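# Set left shoe upright near back wall, left of center

## Task

Put the left shoe upright slightly to the left of the table's centre line, with its toe nearly against the back wall. Its insole must still be inside it, the right shoe must still be upright, and at the end neither hand may be in contact with any shoe or insole.

## Robot and tools

Robot: two arms, left_arm (carrying a five-finger left hand) and right_arm (carrying a right hand). The bases were calibrated at left_arm (+0.038, +0.269, 0) m and right_arm (-0.016, -0.322, +0.022) m, both turned almost straight ahead. A post stands on the floor behind the arms. Loose objects may get a brief push from outside now and then.

Scene frame: origin at table-top height, halfway between the nominal bases. +x points out over the table, +z points up, and +y is toward left_arm. Image left and right do not match these arm names. Reported end_effector_position (m) and end_effector_quat_wxyz are in this frame, and each can be a few cm off.

Hand point: a spot 0.05 m in front of the palm and 0.15 m out from the wrist flange along the fingers. Its +z runs along the straight fingers and +y comes out of the palm. On the right hand +x runs across the palm away from the thumb; on the left hand +x runs toward the thumb. Straight fingertips extend 0.06-0.07 m past the point, 0.06 m behind it along -y. A bracket on the little-finger side of the wrist reaches 0.10 m across and can strike objects. The hand often rests 1-5 cm short of its command, usually lower, and the printed Hand target is the last command after a 40-degree orientation clip.

Row layout, the same for every motion tool: one row holds 28 numbers in [-1, 1] covering both arms, even when only one arm moves. Order: left_arm dx, dy, dz, rx, ry, rz; left hand little, ring, middle, index, thumb_bend, thumb_turn, force_limit, speed; then the same 14 for right_arm and right hand. The pose numbers are offsets, not poses. They count from that arm's Hand target at the start of the action or move, along the Hand target's own axes. 1.0 equals 0.6 m for translation or 180 degrees for rotation, and rx, ry, rz form one rotation vector. All rows of one action count from that same start, and repeating an offset moves further. Sending six zeros asks nothing new of that arm.

Hand numbers are absolute targets. For fingers, -1 is straight/open and +1 is curled. For thumb_bend, -1 is straight and +1 fully bent. For thumb_turn, -1 puts the thumb beside the palm and +1 opposite the fingers. force_limit runs from about 0 N at -1 to 10 N at +1 (15 N for the thumb motors). speed ramps up from nearly zero at -1 to full at +0.48 and stays full above that. Use speed -0.94 or lower for a gentle grip. With the thumb opposed, the hand can enclose objects about 0.035-0.065 m thick. There is no 'no change' value: to keep a hand as it is, resend its last executed eight numbers. If none has been sent yet, use its hand_measured followed by hand_force_limit and hand_speed. To loosen a hand, send targets more open than hand_measured.

execute_actions(actions, cameras): actions is a list of actions. Each action is up to 15 rows, one per 1/30 s step, and a short table holds its final row out to step 15. Images are returned only when actions is empty or when cameras names them (["all"] gives every camera).

move(target, speed, blend, blocking, cameras): target is one 28-number row or a list of up to 15 rows. Every row's offsets count from the same starting Hand targets. The hand point travels in straight lines at speed m/s (0.002-4.3, default 0.25), and all paths end together within 10 s. blend (m) rounds the corners of a list; 0 means stop at each target. It does not avoid obstacles. Faster motion means harder contacts, and aiming past a contact presses harder. blocking=false returns after about 0.5 s while the move keeps going.

wait(seconds 0-3600): lets time run without new commands. stop: brakes a running move. zoom_image(camera, region [x0,y0,x1,y1], at most 504x504 px): gives a closer look at the newest image. show_instructions: shows the reference pages. finished_scene: ends the scene for good.

Cameras: cam_head_left, cam_head_right, cam_high, cam_low, cam_left_wrist, cam_right_wrist, each 896x504.

Results: Each result gives the robot state: Hand target, end_effector pose, joint positions/velocities/torques, and for each hand hand_measured, hand_stopped_by (moving, target, force, stalled, fault) and hand_load_n (fingertip load in N, positive when pushed open). All three follow the motor order above. If hand_load_n drops near 0, the grip has been lost. A move result adds a 'move:' line stating how it ended: done (within 10 mm and 2 degrees), off_target, moving, held, or fault. It also lists limits: paced means the command was clipped, held means a step was withheld. done and off_target do not tell you whether something is being touched. MOTOR HOT and OVER-TEMPERATURE FAULT lines warn about heat. Holding loads, holding an arm stretched out, or pushing against something heats motors, and at 100 °C that arm falls for 30-60 s.

Joint ranges (rad): waist ±2.880, shoulder 0-3.142, elbow 0-3.019, wrist pitch -1.693 to 1.571, wrist yaw ±1.571, wrist roll ±2.094.

Avoid: dropping anything, even a few mm; letting go of a moving part; slamming or hard pushes; striking fixed or heavy things; anything falling off the table or being left off it; pressing the two hands against each other; overloading fingers; stopping an arm. To stop pressing on something, command a target back beyond the hand point. Before finishing, release and move both hands clear of the shoes and insoles.

Each tool is called after "Request:" in YAML: its name, and indented under it one key for each argument.

Reference images:

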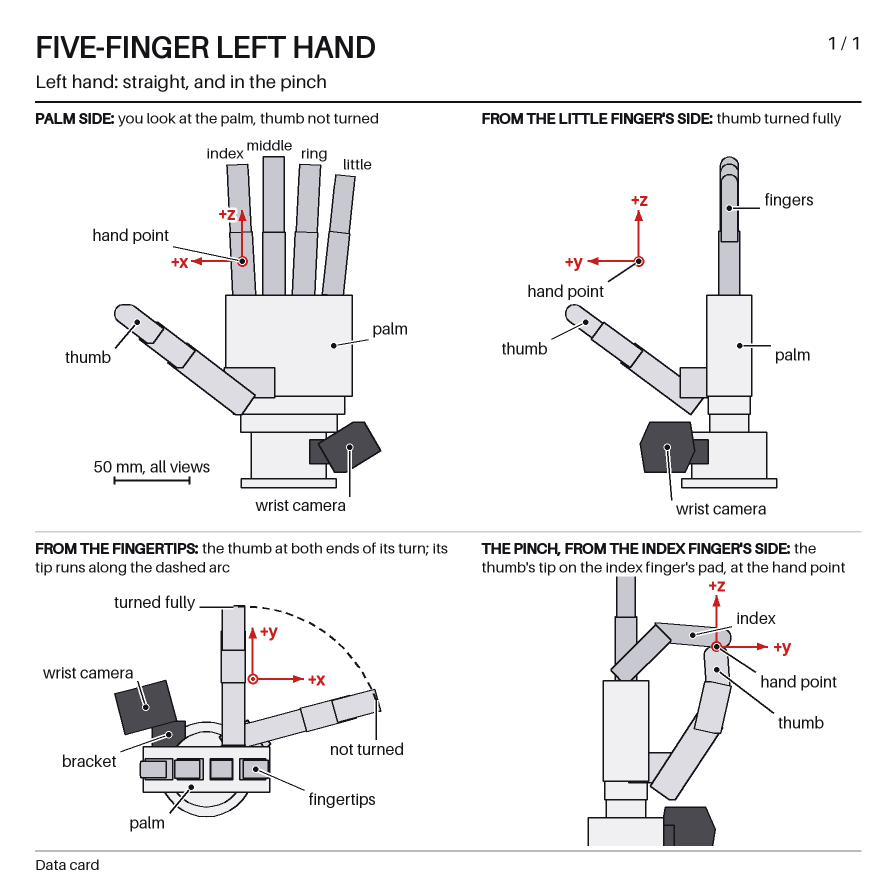

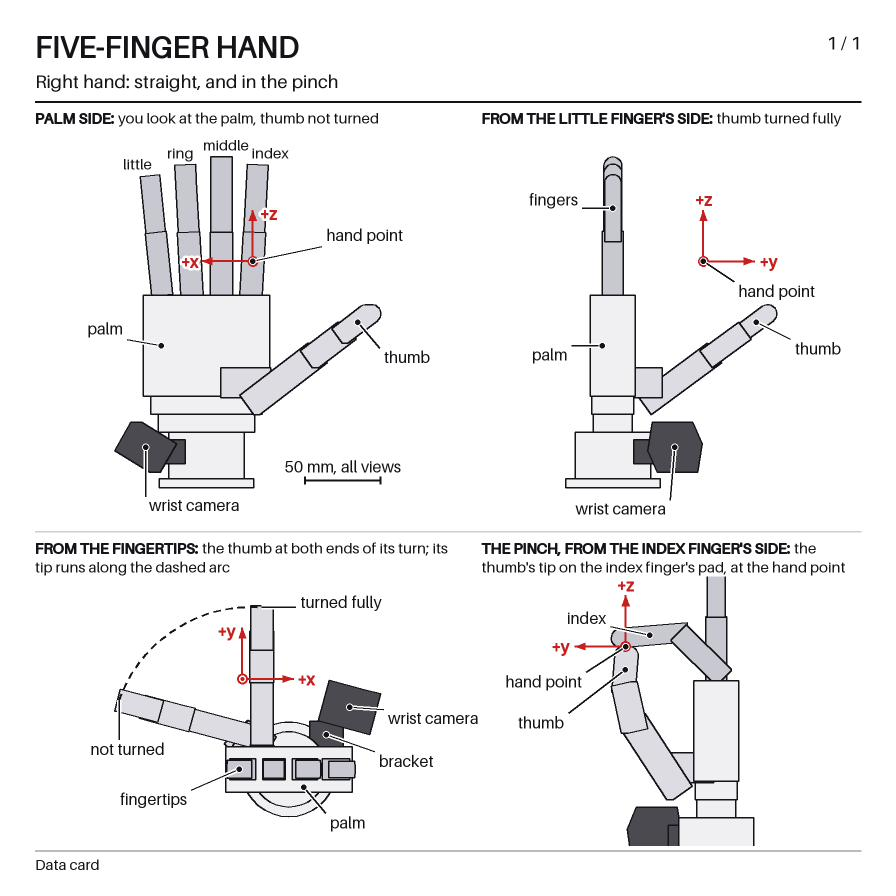

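## Session

Request:
execute_actions:
  actions: []

Scene clock: 0.00 s.
left_arm: end_effector_position=(+0.2374, +0.2251, +0.2234) hand_measured=(-1.000, -1.000, -1.000, -1.000, -1.000, -1.000) hand_load_n=(+0.0, +0.0, +0.0, +0.0, +0.0, +0.0) hand_stopped_by=(target, target, target, target, target, target) hand_force_limit=0.00 hand_speed=-0.80 end_effector_quat_wxyz=(-0.123, +0.777, -0.615, -0.039) | right_arm: end_effector_position=(+0.4875, -0.1955, +0.3303) hand_measured=(-1.000, -1.000, -1.000, -1.000, -1.000, -1.000) hand_load_n=(+0.0, +0.0, +0.0, +0.0, +0.0, +0.0) hand_stopped_by=(target, target, target, target, target, target) hand_force_limit=0.00 hand_speed=-0.80 end_effector_quat_wxyz=(-0.018, +0.965, -0.129, +0.228)
Joint positions: left_arm=[-0.201 0.94 1.003 -1.59 -0.256 -0.428] | right_arm=[0.328 1.558 1.713 -1.301 0.187 -0.969]
Joint velocities: within noise
Joint torques (N m): no reading
Heat: left arm: hottest wrist roll 36 °C; right arm: hottest waist 37 °C.
Hand target: left_arm +0.2417, +0.2241, +0.2288; -0.126, +0.778, -0.615, -0.032 | right_arm +0.4923, -0.1936, +0.3454; -0.027, +0.961, -0.130, +0.244

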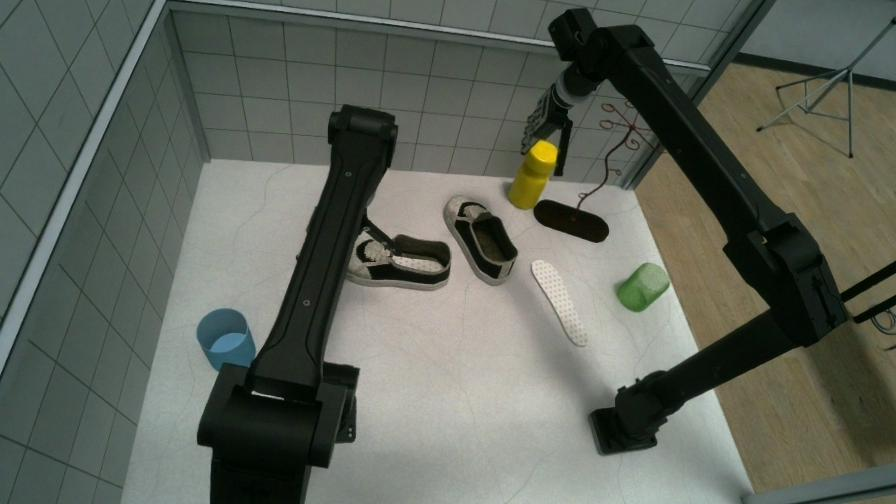

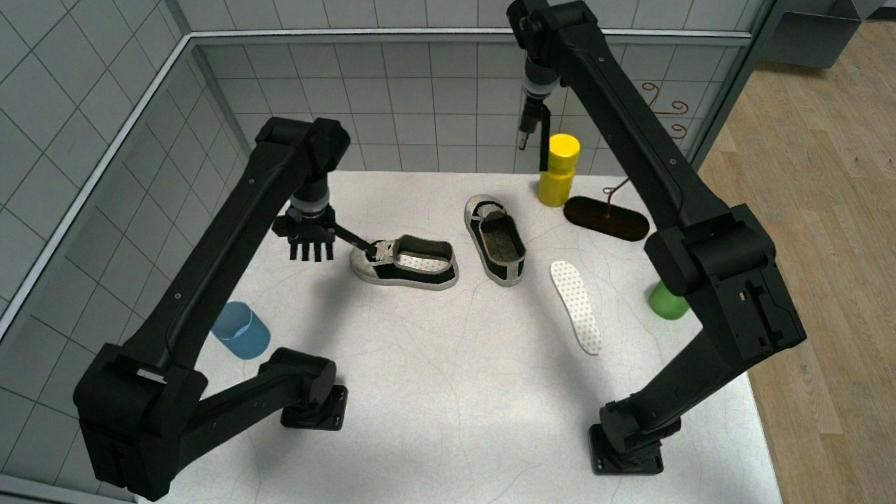

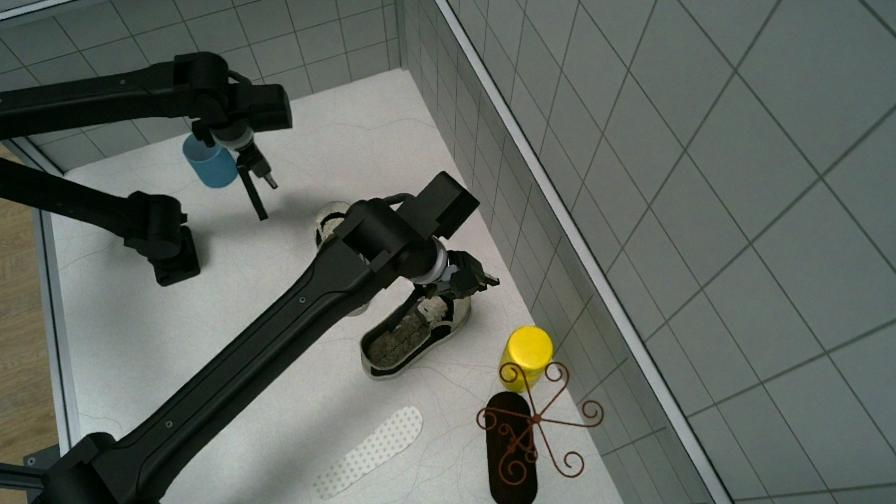

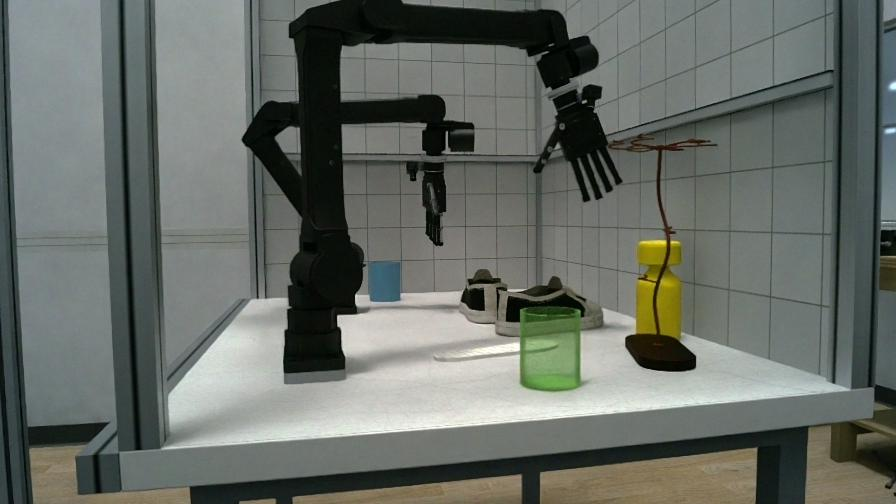

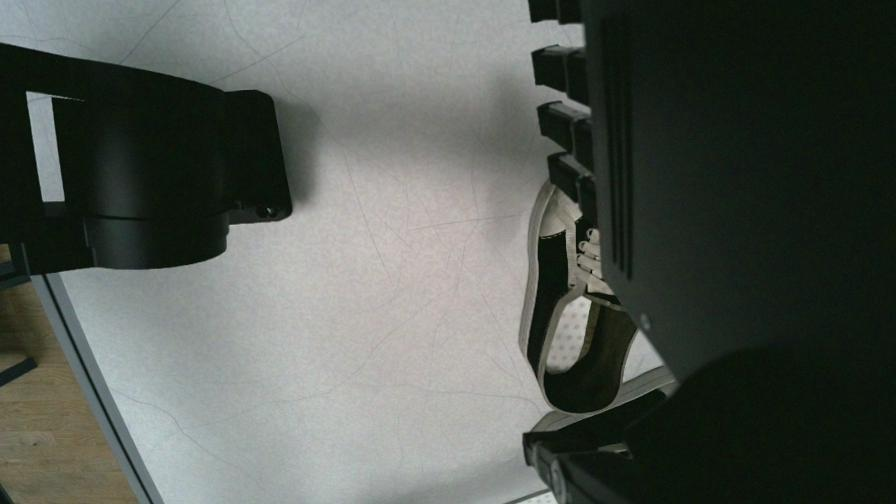

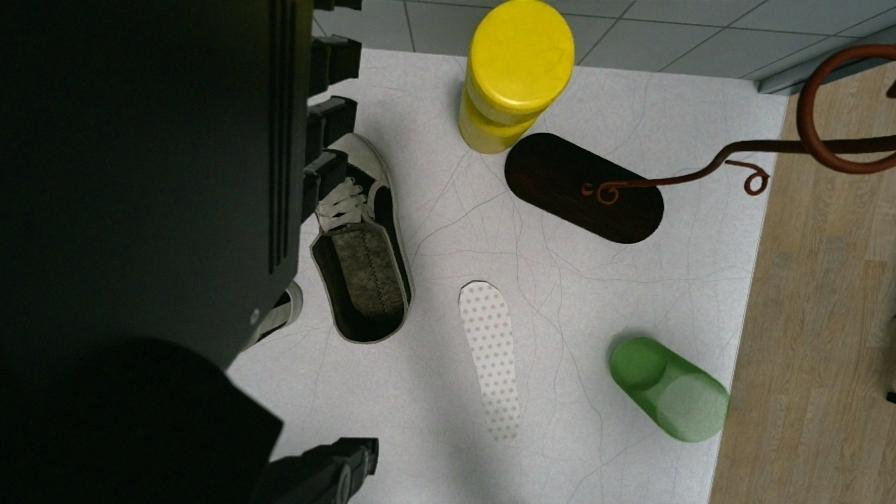

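Request:
zoom_image:
  camera: "cam_head_right"
  region: [320, 170, 640, 370]

Request:
zoom_image:
  camera: "cam_head_left"
  region: [320, 160, 640, 360]

Request:
zoom_image:
  camera: "cam_low"
  region: [400, 240, 720, 400]

Request:
zoom_image:
  camera: "cam_left_wrist"
  region: [460, 160, 720, 460]

Request:
zoom_image:
  camera: "cam_high"
  region: [280, 180, 580, 420]

Scaled by 1.575 from the camera's image (finer frame: 1280x720).

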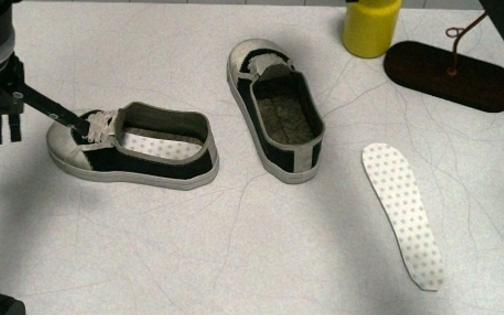

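Scaled by 1.575 from the camera's image (finer frame: 1280x720).

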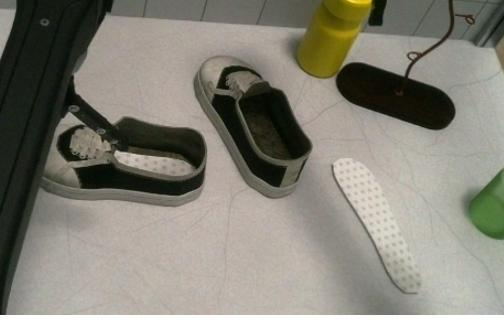

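Scaled by 1.575 from the camera's image (finer frame: 1280x720).

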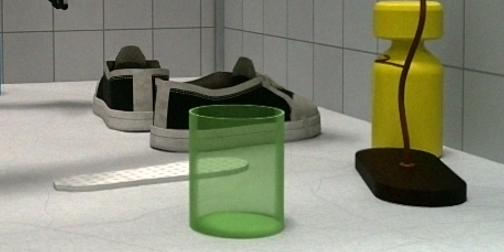

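Scaled by 1.680 from the camera's image (finer frame: 1280x720).

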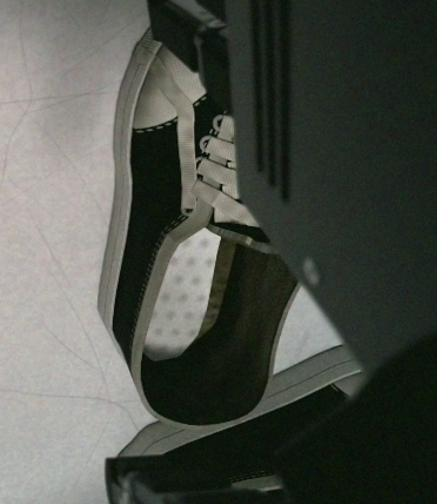

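Scaled by 1.680 from the camera's image (finer frame: 1280x720).

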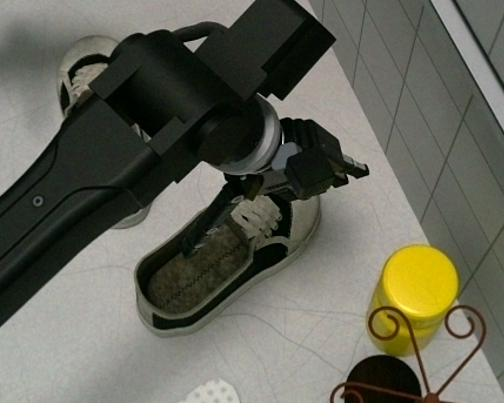

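Request:
move:
  target: [0,0,0,0,0,0,-1,-1,-1,-1,-1,-1,0,-0.8,-0.173,0.199,-0.259,0,0,0,-1,-1,-1,-1,-1,-1,0,-0.8]
  speed: 0.2
  cameras: ["all"]

Scene clock: 4.37 s.
left_arm: end_effector_position=(+0.2374, +0.2251, +0.2234) hand_measured=(-1.000, -1.000, -1.000, -1.000, -1.000, -1.000) hand_load_n=(+0.0, +0.0, +0.0, +0.0, +0.0, +0.0) hand_stopped_by=(target, target, target, target, target, target) hand_force_limit=0.00 hand_speed=-0.80 end_effector_quat_wxyz=(-0.123, +0.777, -0.615, -0.039) | right_arm: end_effector_position=(+0.3013, -0.2757, +0.4203) hand_measured=(-1.000, -1.000, -1.000, -1.000, -1.000, -1.000) hand_load_n=(+0.0, +0.0, +0.0, +0.0, +0.0, +0.0) hand_stopped_by=(target, target, target, target, target, target) hand_force_limit=0.00 hand_speed=-0.80 end_effector_quat_wxyz=(-0.031, +0.959, -0.133, +0.248)
Joint positions: left_arm=[-0.201 0.94 1.003 -1.59 -0.256 -0.428] | right_arm=[0.305 1.073 1.508 -1.53 0.175 -0.984]
Joint torques (N m): left_arm=[-1.85 -4.66 11.63 0.29 -0.24 -0.17] | right_arm=[-0.15 -3.84 8.1 0.85 -0.02 -0.17]
Heat: left arm: hottest wrist roll 36 °C; right arm: hottest elbow 38 °C.
Hand target: left_arm +0.2417, +0.2241, +0.2288; -0.126, +0.778, -0.615, -0.032 | right_arm +0.3022, -0.2799, +0.4204; -0.027, +0.961, -0.130, +0.244
Off the commanded pose: left_arm 0.007 m, 1 deg | right_arm 0.004 m, 1 deg.
move: done
cam_right_wrist: T_world_to_cam=[[-0.0032, -0.99999, -0.00289, -0.27028], [-0.99979, 0.00314, 0.02019, 0.29454], [-0.02018, 0.00296, -0.99979, 0.54241]] pos_world=[0.30456, -0.27281, 0.53557]

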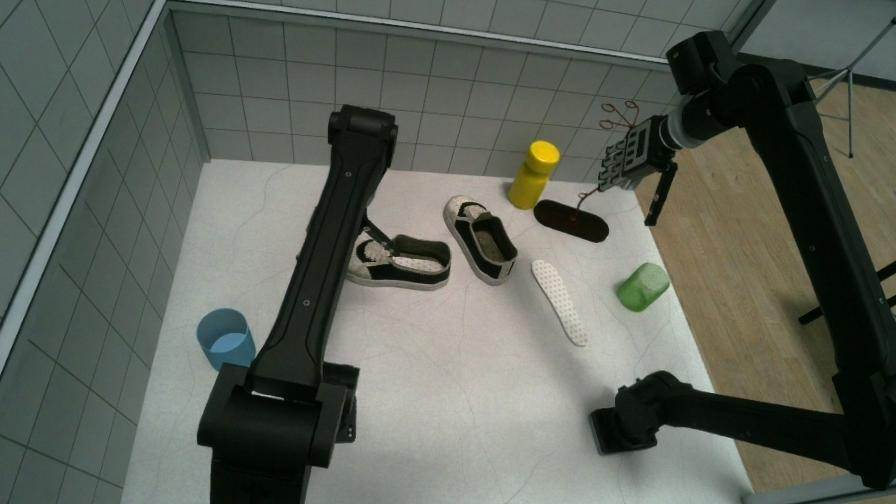

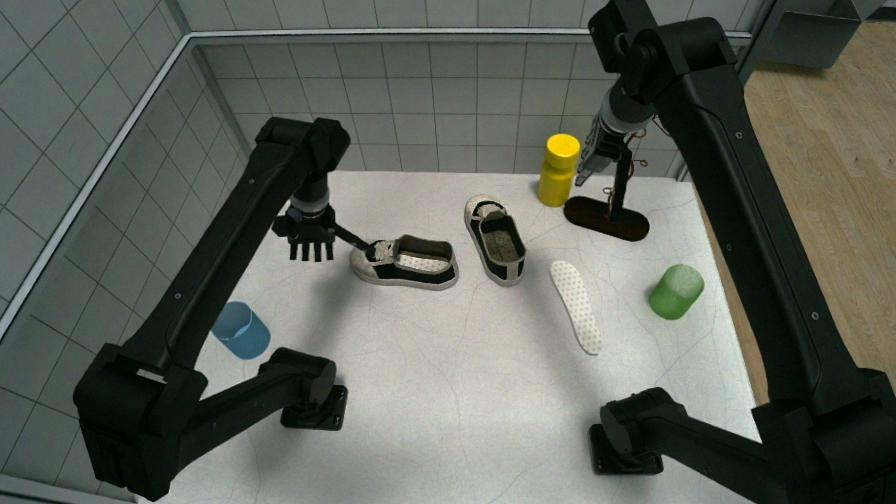

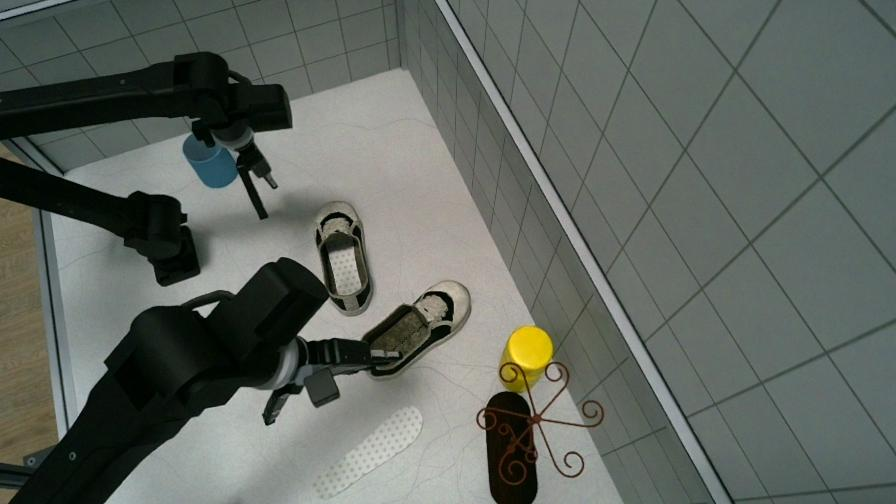

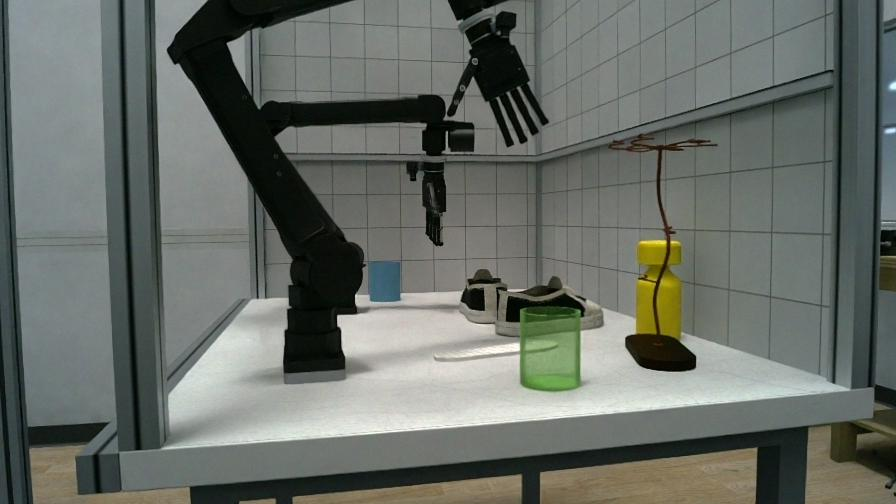

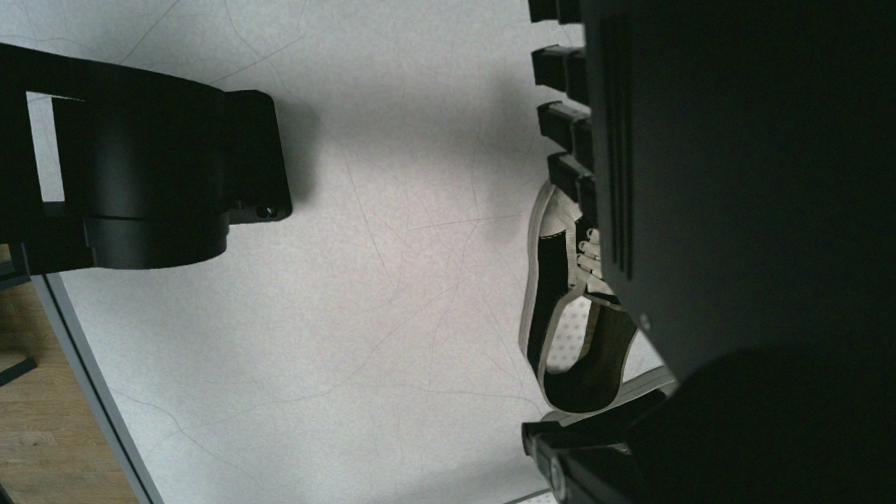

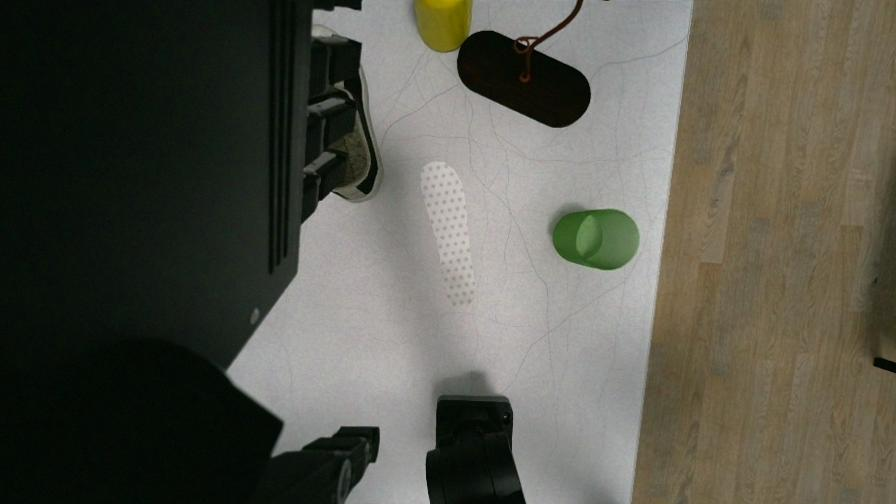

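Request:
zoom_image:
  camera: "cam_high"
  region: [280, 180, 500, 400]

Request:
zoom_image:
  camera: "cam_high"
  region: [300, 380, 460, 504]

Scaled by 2.291 from the camera's image (finer frame: 1280x720).

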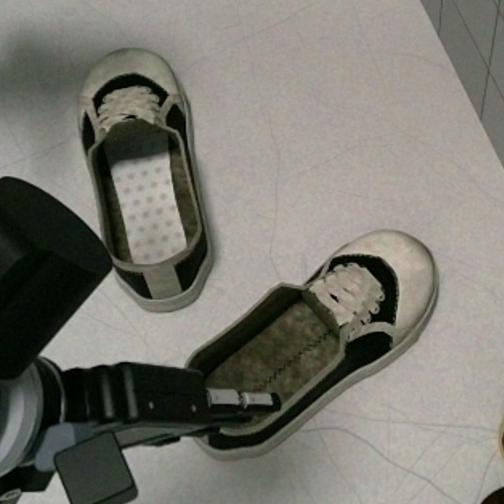

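Scaled by 3.150 from the camera's image (finer frame: 1280x720).

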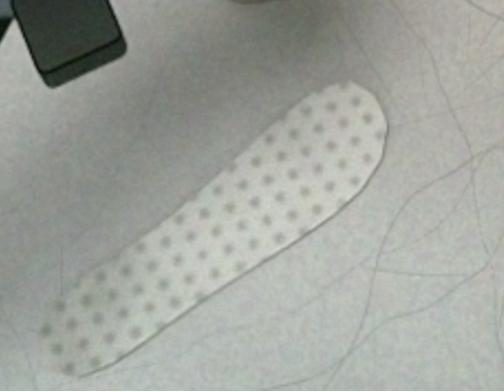

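Request:
zoom_image:
  camera: "cam_high"
  region: [300, 190, 390, 330]

Request:
zoom_image:
  camera: "cam_head_right"
  region: [340, 180, 540, 300]

Scaled by 3.600 from the camera's image (finer frame: 1280x720).

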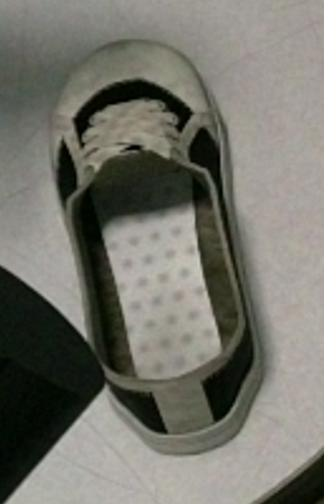

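Scaled by 2.520 from the camera's image (finer frame: 1280x720).

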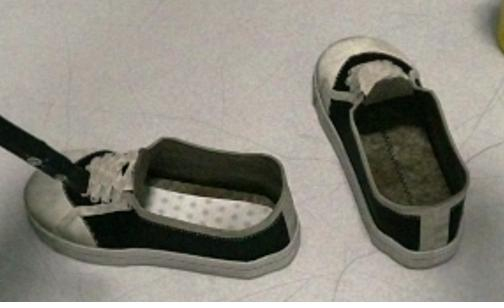

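Request:
move:
  target: [0.273,-0.048,-0.035,-0.0366,0.075,0.126,-1,-1,-1,-1,-1,-1,0,-0.8,0,0,0,0,0,0,-1,-1,-1,-1,-1,-1,0,-0.8]
  speed: 0.2
  cameras: ["all"]

Scene clock: 8.53 s.
left_arm: end_effector_position=(+0.2954, +0.0787, +0.2084) hand_measured=(-1.000, -1.000, -1.000, -1.000, -1.000, -1.000) hand_load_n=(+0.0, +0.0, +0.0, +0.0, +0.0, +0.0) hand_stopped_by=(target, target, target, target, target, target) hand_force_limit=0.00 hand_speed=-0.80 end_effector_quat_wxyz=(-0.006, -0.654, +0.756, +0.019) | right_arm: end_effector_position=(+0.3013, -0.2757, +0.4204) hand_measured=(-1.000, -1.000, -1.000, -1.000, -1.000, -1.000) hand_load_n=(+0.0, +0.0, +0.0, +0.0, +0.0, +0.0) hand_stopped_by=(target, target, target, target, target, target) hand_force_limit=0.00 hand_speed=-0.80 end_effector_quat_wxyz=(-0.031, +0.959, -0.132, +0.248)
Joint positions: left_arm=[-0.481 1.32 1.217 -1.507 -0.003 -0.339] | right_arm=[0.305 1.073 1.508 -1.53 0.175 -0.985]
Joint torques (N m): left_arm=[-2.08 -9.7 13.76 0.28 0.01 -0.03] | right_arm=[-0.21 -4.42 8.12 0.85 -0.02 -0.16]
Heat: left arm: hottest wrist roll 36 °C; right arm: hottest elbow 38 °C.
Hand target: left_arm +0.3070, +0.0700, +0.2200; +0.000, -0.647, +0.763, +0.000 | right_arm +0.3022, -0.2799, +0.4204; -0.027, +0.961, -0.130, +0.244
Off the commanded pose: left_arm 0.019 m, 3 deg | right_arm 0.004 m, 1 deg.
move: off_target (left_arm)
cam_left_wrist: T_world_to_cam=[[0.90417, -0.427, -0.01229, -0.23244], [-0.36187, -0.78092, 0.50914, 0.06306], [-0.22699, -0.4559, -0.8606, 0.39189]] pos_world=[0.32194, 0.12866, 0.3023]
cam_right_wrist: T_world_to_cam=[[-0.00249, -0.99999, -0.00261, -0.27065], [-0.99979, 0.00244, 0.02019, 0.29435], [-0.02018, 0.00266, -0.99979, 0.54233]] pos_world=[0.30456, -0.27281, 0.53557]

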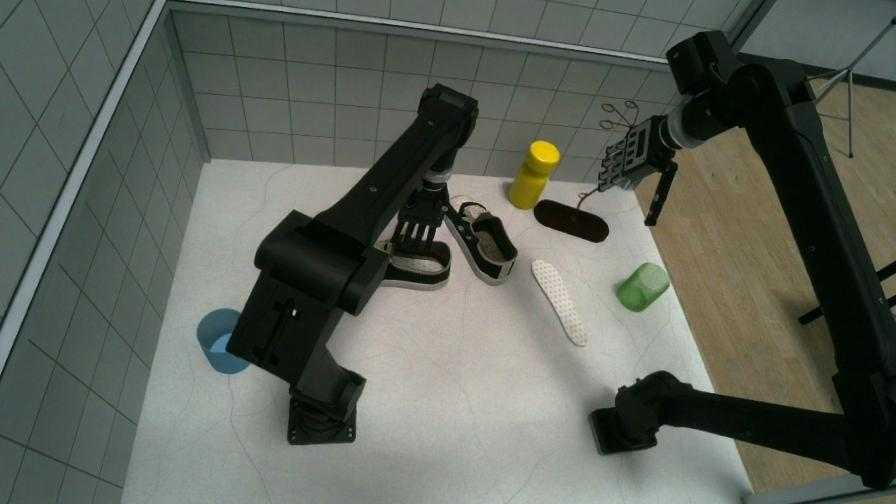

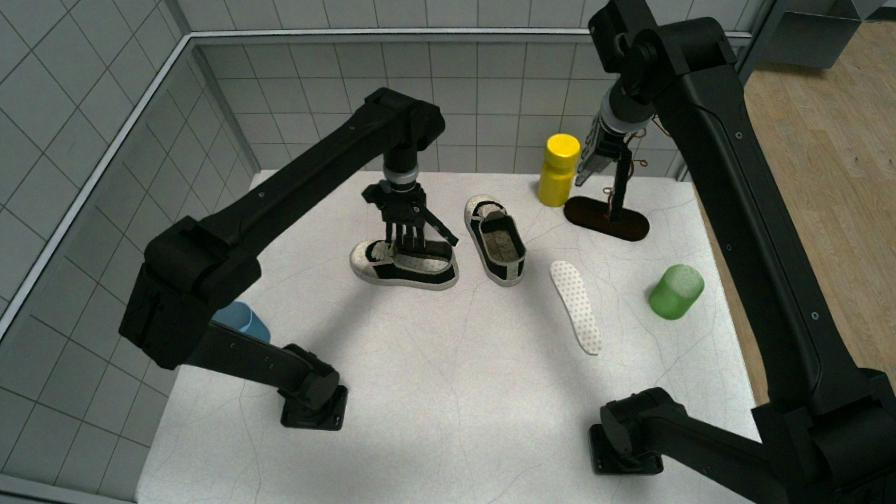

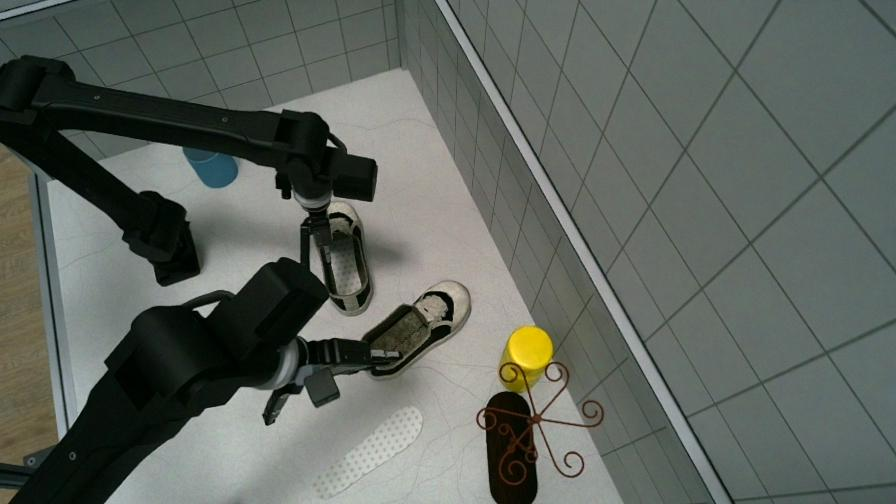

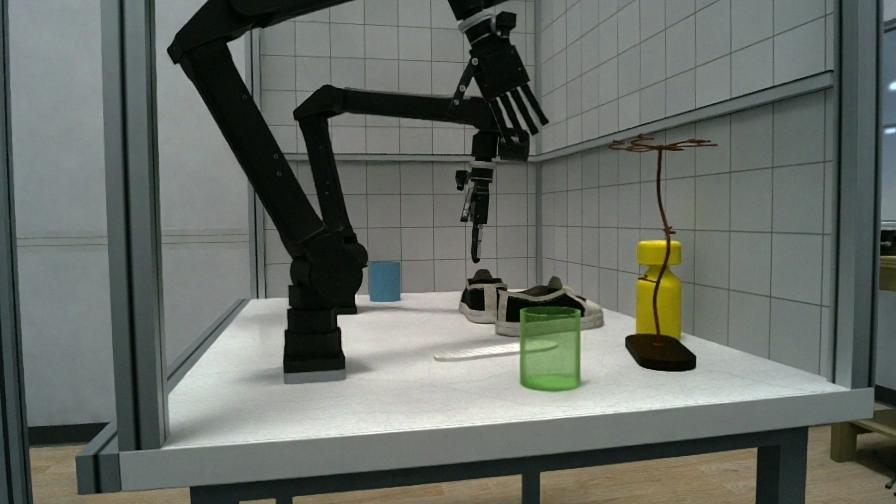

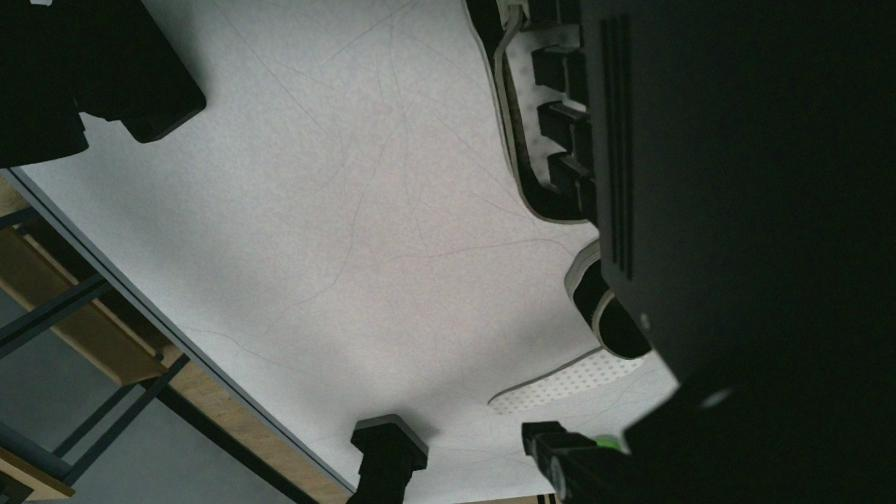

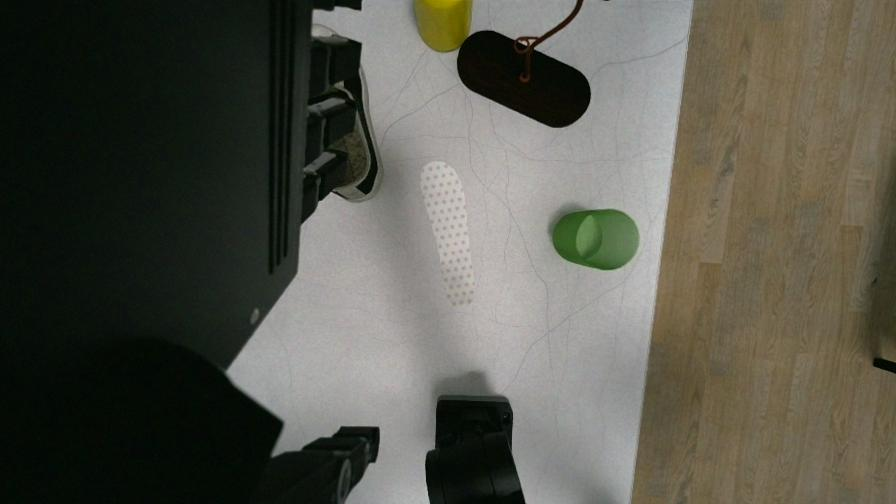

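Request:
zoom_image:
  camera: "cam_head_right"
  region: [330, 150, 550, 300]

Request:
zoom_image:
  camera: "cam_low"
  region: [440, 130, 620, 350]

Request:
zoom_image:
  camera: "cam_high"
  region: [270, 160, 410, 340]

Scaled by 2.291 from the camera's image (finer frame: 1280x720).

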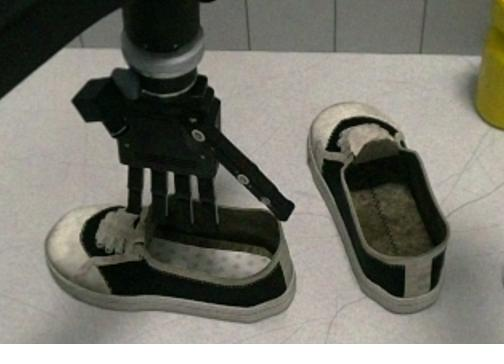

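Scaled by 2.291 from the camera's image (finer frame: 1280x720).

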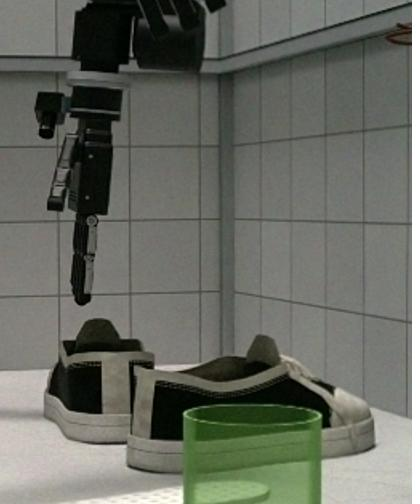

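Scaled by 2.800 from the camera's image (finer frame: 1280x720).

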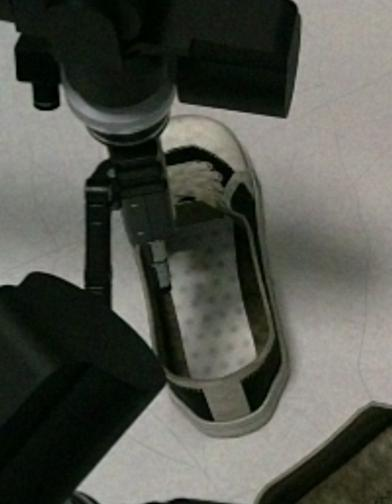

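Request:
move:
  target: [0.032,-0.031,0.10,0,0,0,-1,-1,-1,-1,-1,-1,0,-0.8,0,0,0,0,0,0,-1,-1,-1,-1,-1,-1,0,-0.8]
  speed: 0.12
  cameras: ["all"]

Request:
zoom_image:
  camera: "cam_head_right"
  region: [330, 150, 550, 300]

Request:
zoom_image:
  camera: "cam_high"
  region: [270, 160, 410, 340]

Request:
zoom_image:
  camera: "cam_low"
  region: [440, 130, 620, 350]

Scene clock: 11.37 s.
left_arm: end_effector_position=(+0.3246, +0.0526, +0.1657) hand_measured=(-1.000, -1.000, -1.000, -1.000, -1.000, -1.000) hand_load_n=(+0.0, +0.0, +0.0, +0.0, +0.0, +0.0) hand_stopped_by=(target, target, target, target, target, target) hand_force_limit=0.00 hand_speed=-0.80 end_effector_quat_wxyz=(+0.003, -0.646, +0.763, -0.003) | right_arm: end_effector_position=(+0.3013, -0.2757, +0.4204) hand_measured=(-1.000, -1.000, -1.000, -1.000, -1.000, -1.000) hand_load_n=(+0.0, +0.0, +0.0, +0.0, +0.0, +0.0) hand_stopped_by=(target, target, target, target, target, target) hand_force_limit=0.00 hand_speed=-0.80 end_effector_quat_wxyz=(-0.031, +0.959, -0.132, +0.248)
Joint positions: left_arm=[-0.508 1.407 1.193 -1.35 -0.003 -0.343] | right_arm=[0.305 1.073 1.508 -1.53 0.175 -0.985]
Joint torques (N m): left_arm=[-2.61 -10.64 9.16 0.51 0.04 -0.32] | right_arm=[-0.21 -4.48 8.12 0.87 -0.01 -0.16]
Heat: left arm: hottest wrist roll 36 °C; right arm: hottest elbow 39 °C.
Hand target: left_arm +0.3223, +0.0481, +0.1600; +0.000, -0.647, +0.763, +0.000 | right_arm +0.3022, -0.2799, +0.4204; -0.027, +0.961, -0.130, +0.244
Off the commanded pose: left_arm 0.008 m, 0 deg | right_arm 0.004 m, 1 deg.
move: done
cam_left_wrist: T_world_to_cam=[[0.89386, -0.44698, 0.03496, -0.27391], [-0.40046, -0.76091, 0.51054, 0.08625], [-0.2016, -0.47035, -0.85914, 0.34207]] pos_world=[0.34834, 0.10409, 0.25943]
cam_right_wrist: T_world_to_cam=[[-0.00249, -0.99999, -0.00261, -0.27065], [-0.99979, 0.00244, 0.02019, 0.29435], [-0.02018, 0.00266, -0.99979, 0.54233]] pos_world=[0.30456, -0.27281, 0.53557]

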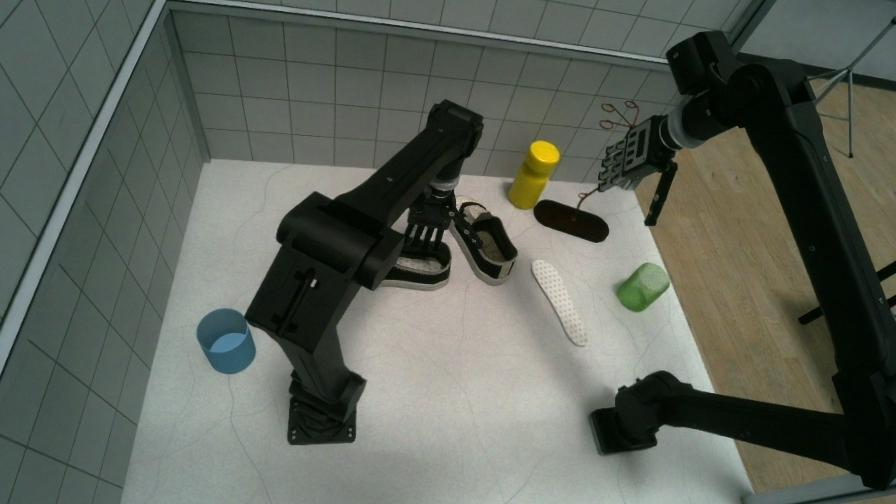

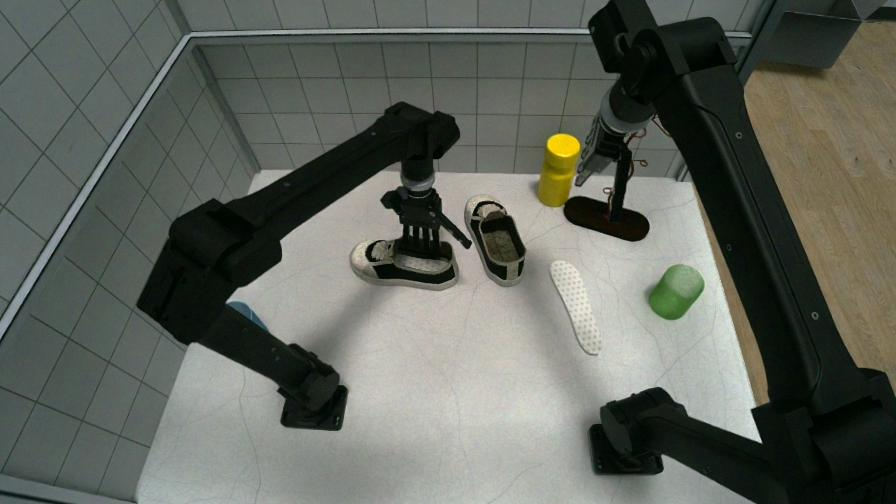

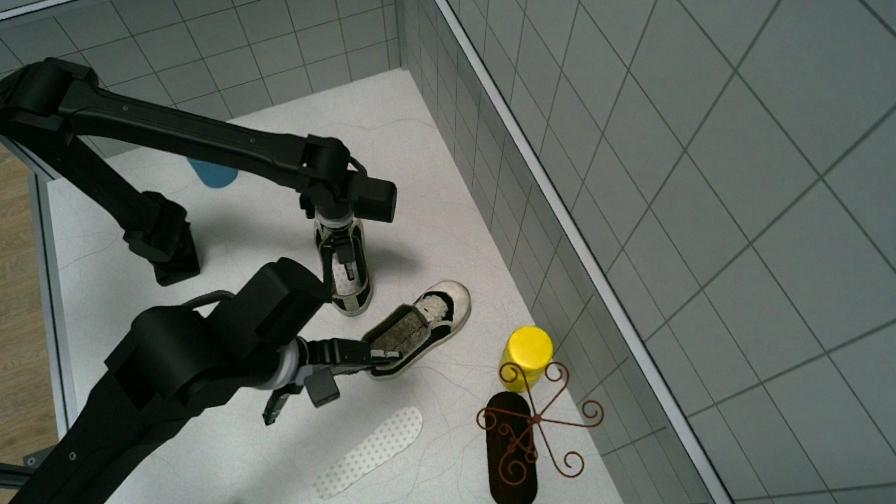

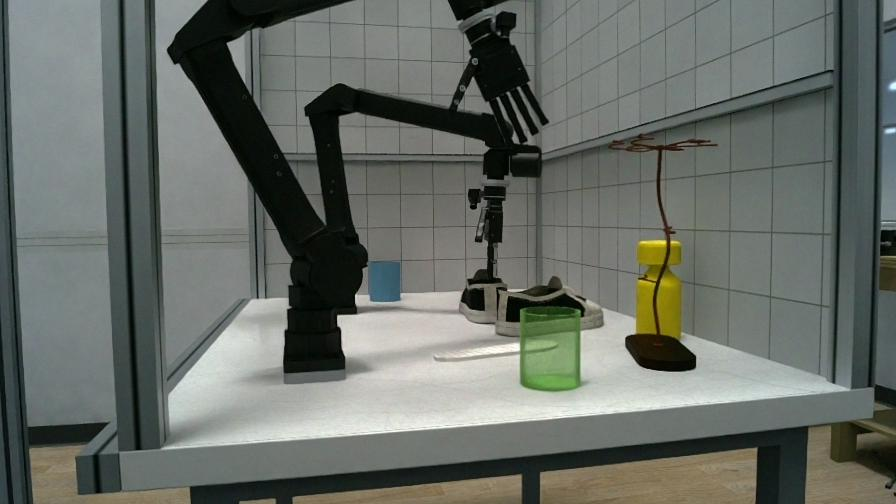

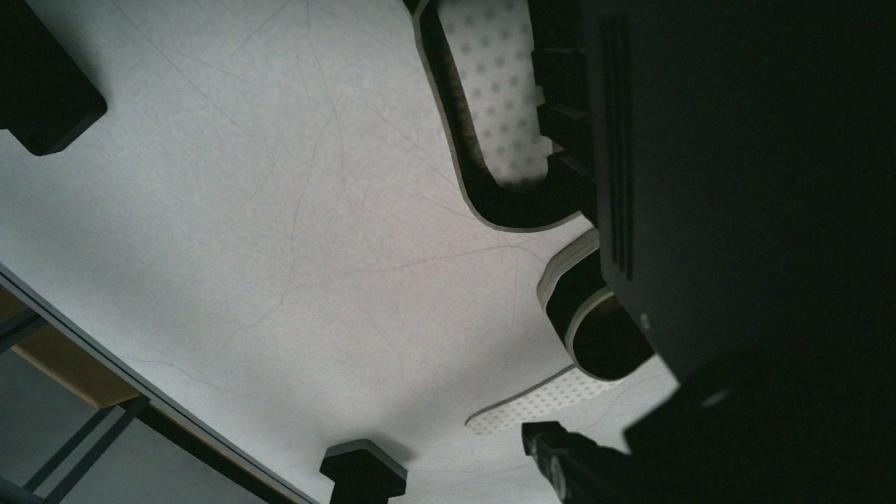

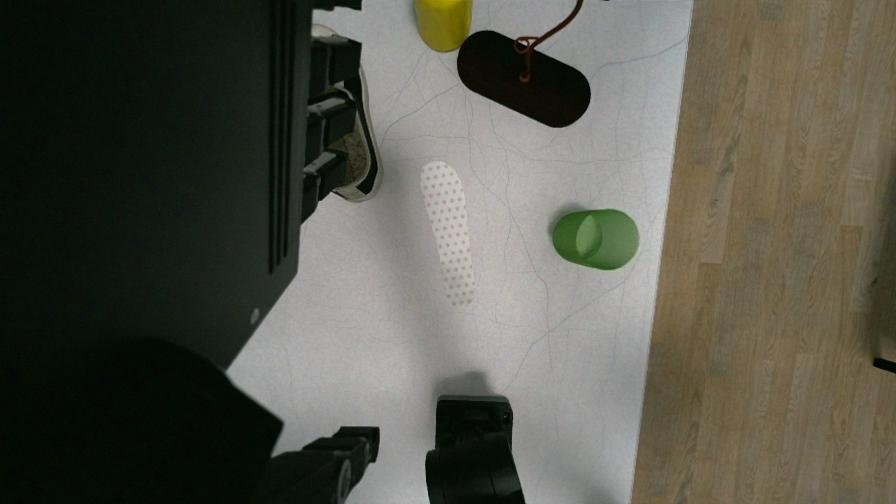

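Scaled by 2.291 from the camera's image (finer frame: 1280x720).

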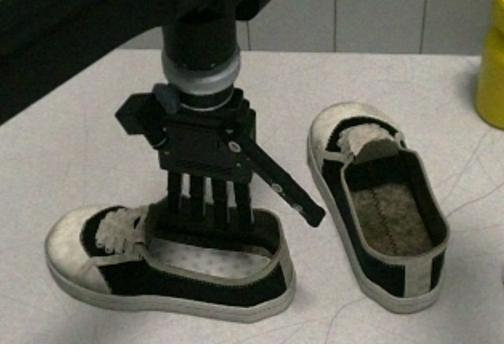

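Scaled by 2.800 from the camera's image (finer frame: 1280x720).

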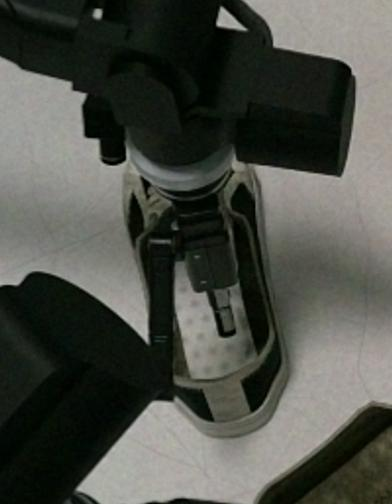

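Scaled by 2.291 from the camera's image (finer frame: 1280x720).

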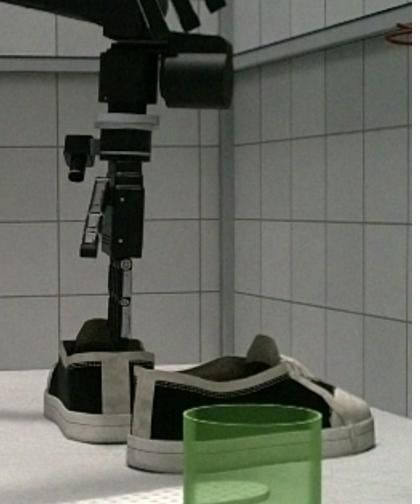

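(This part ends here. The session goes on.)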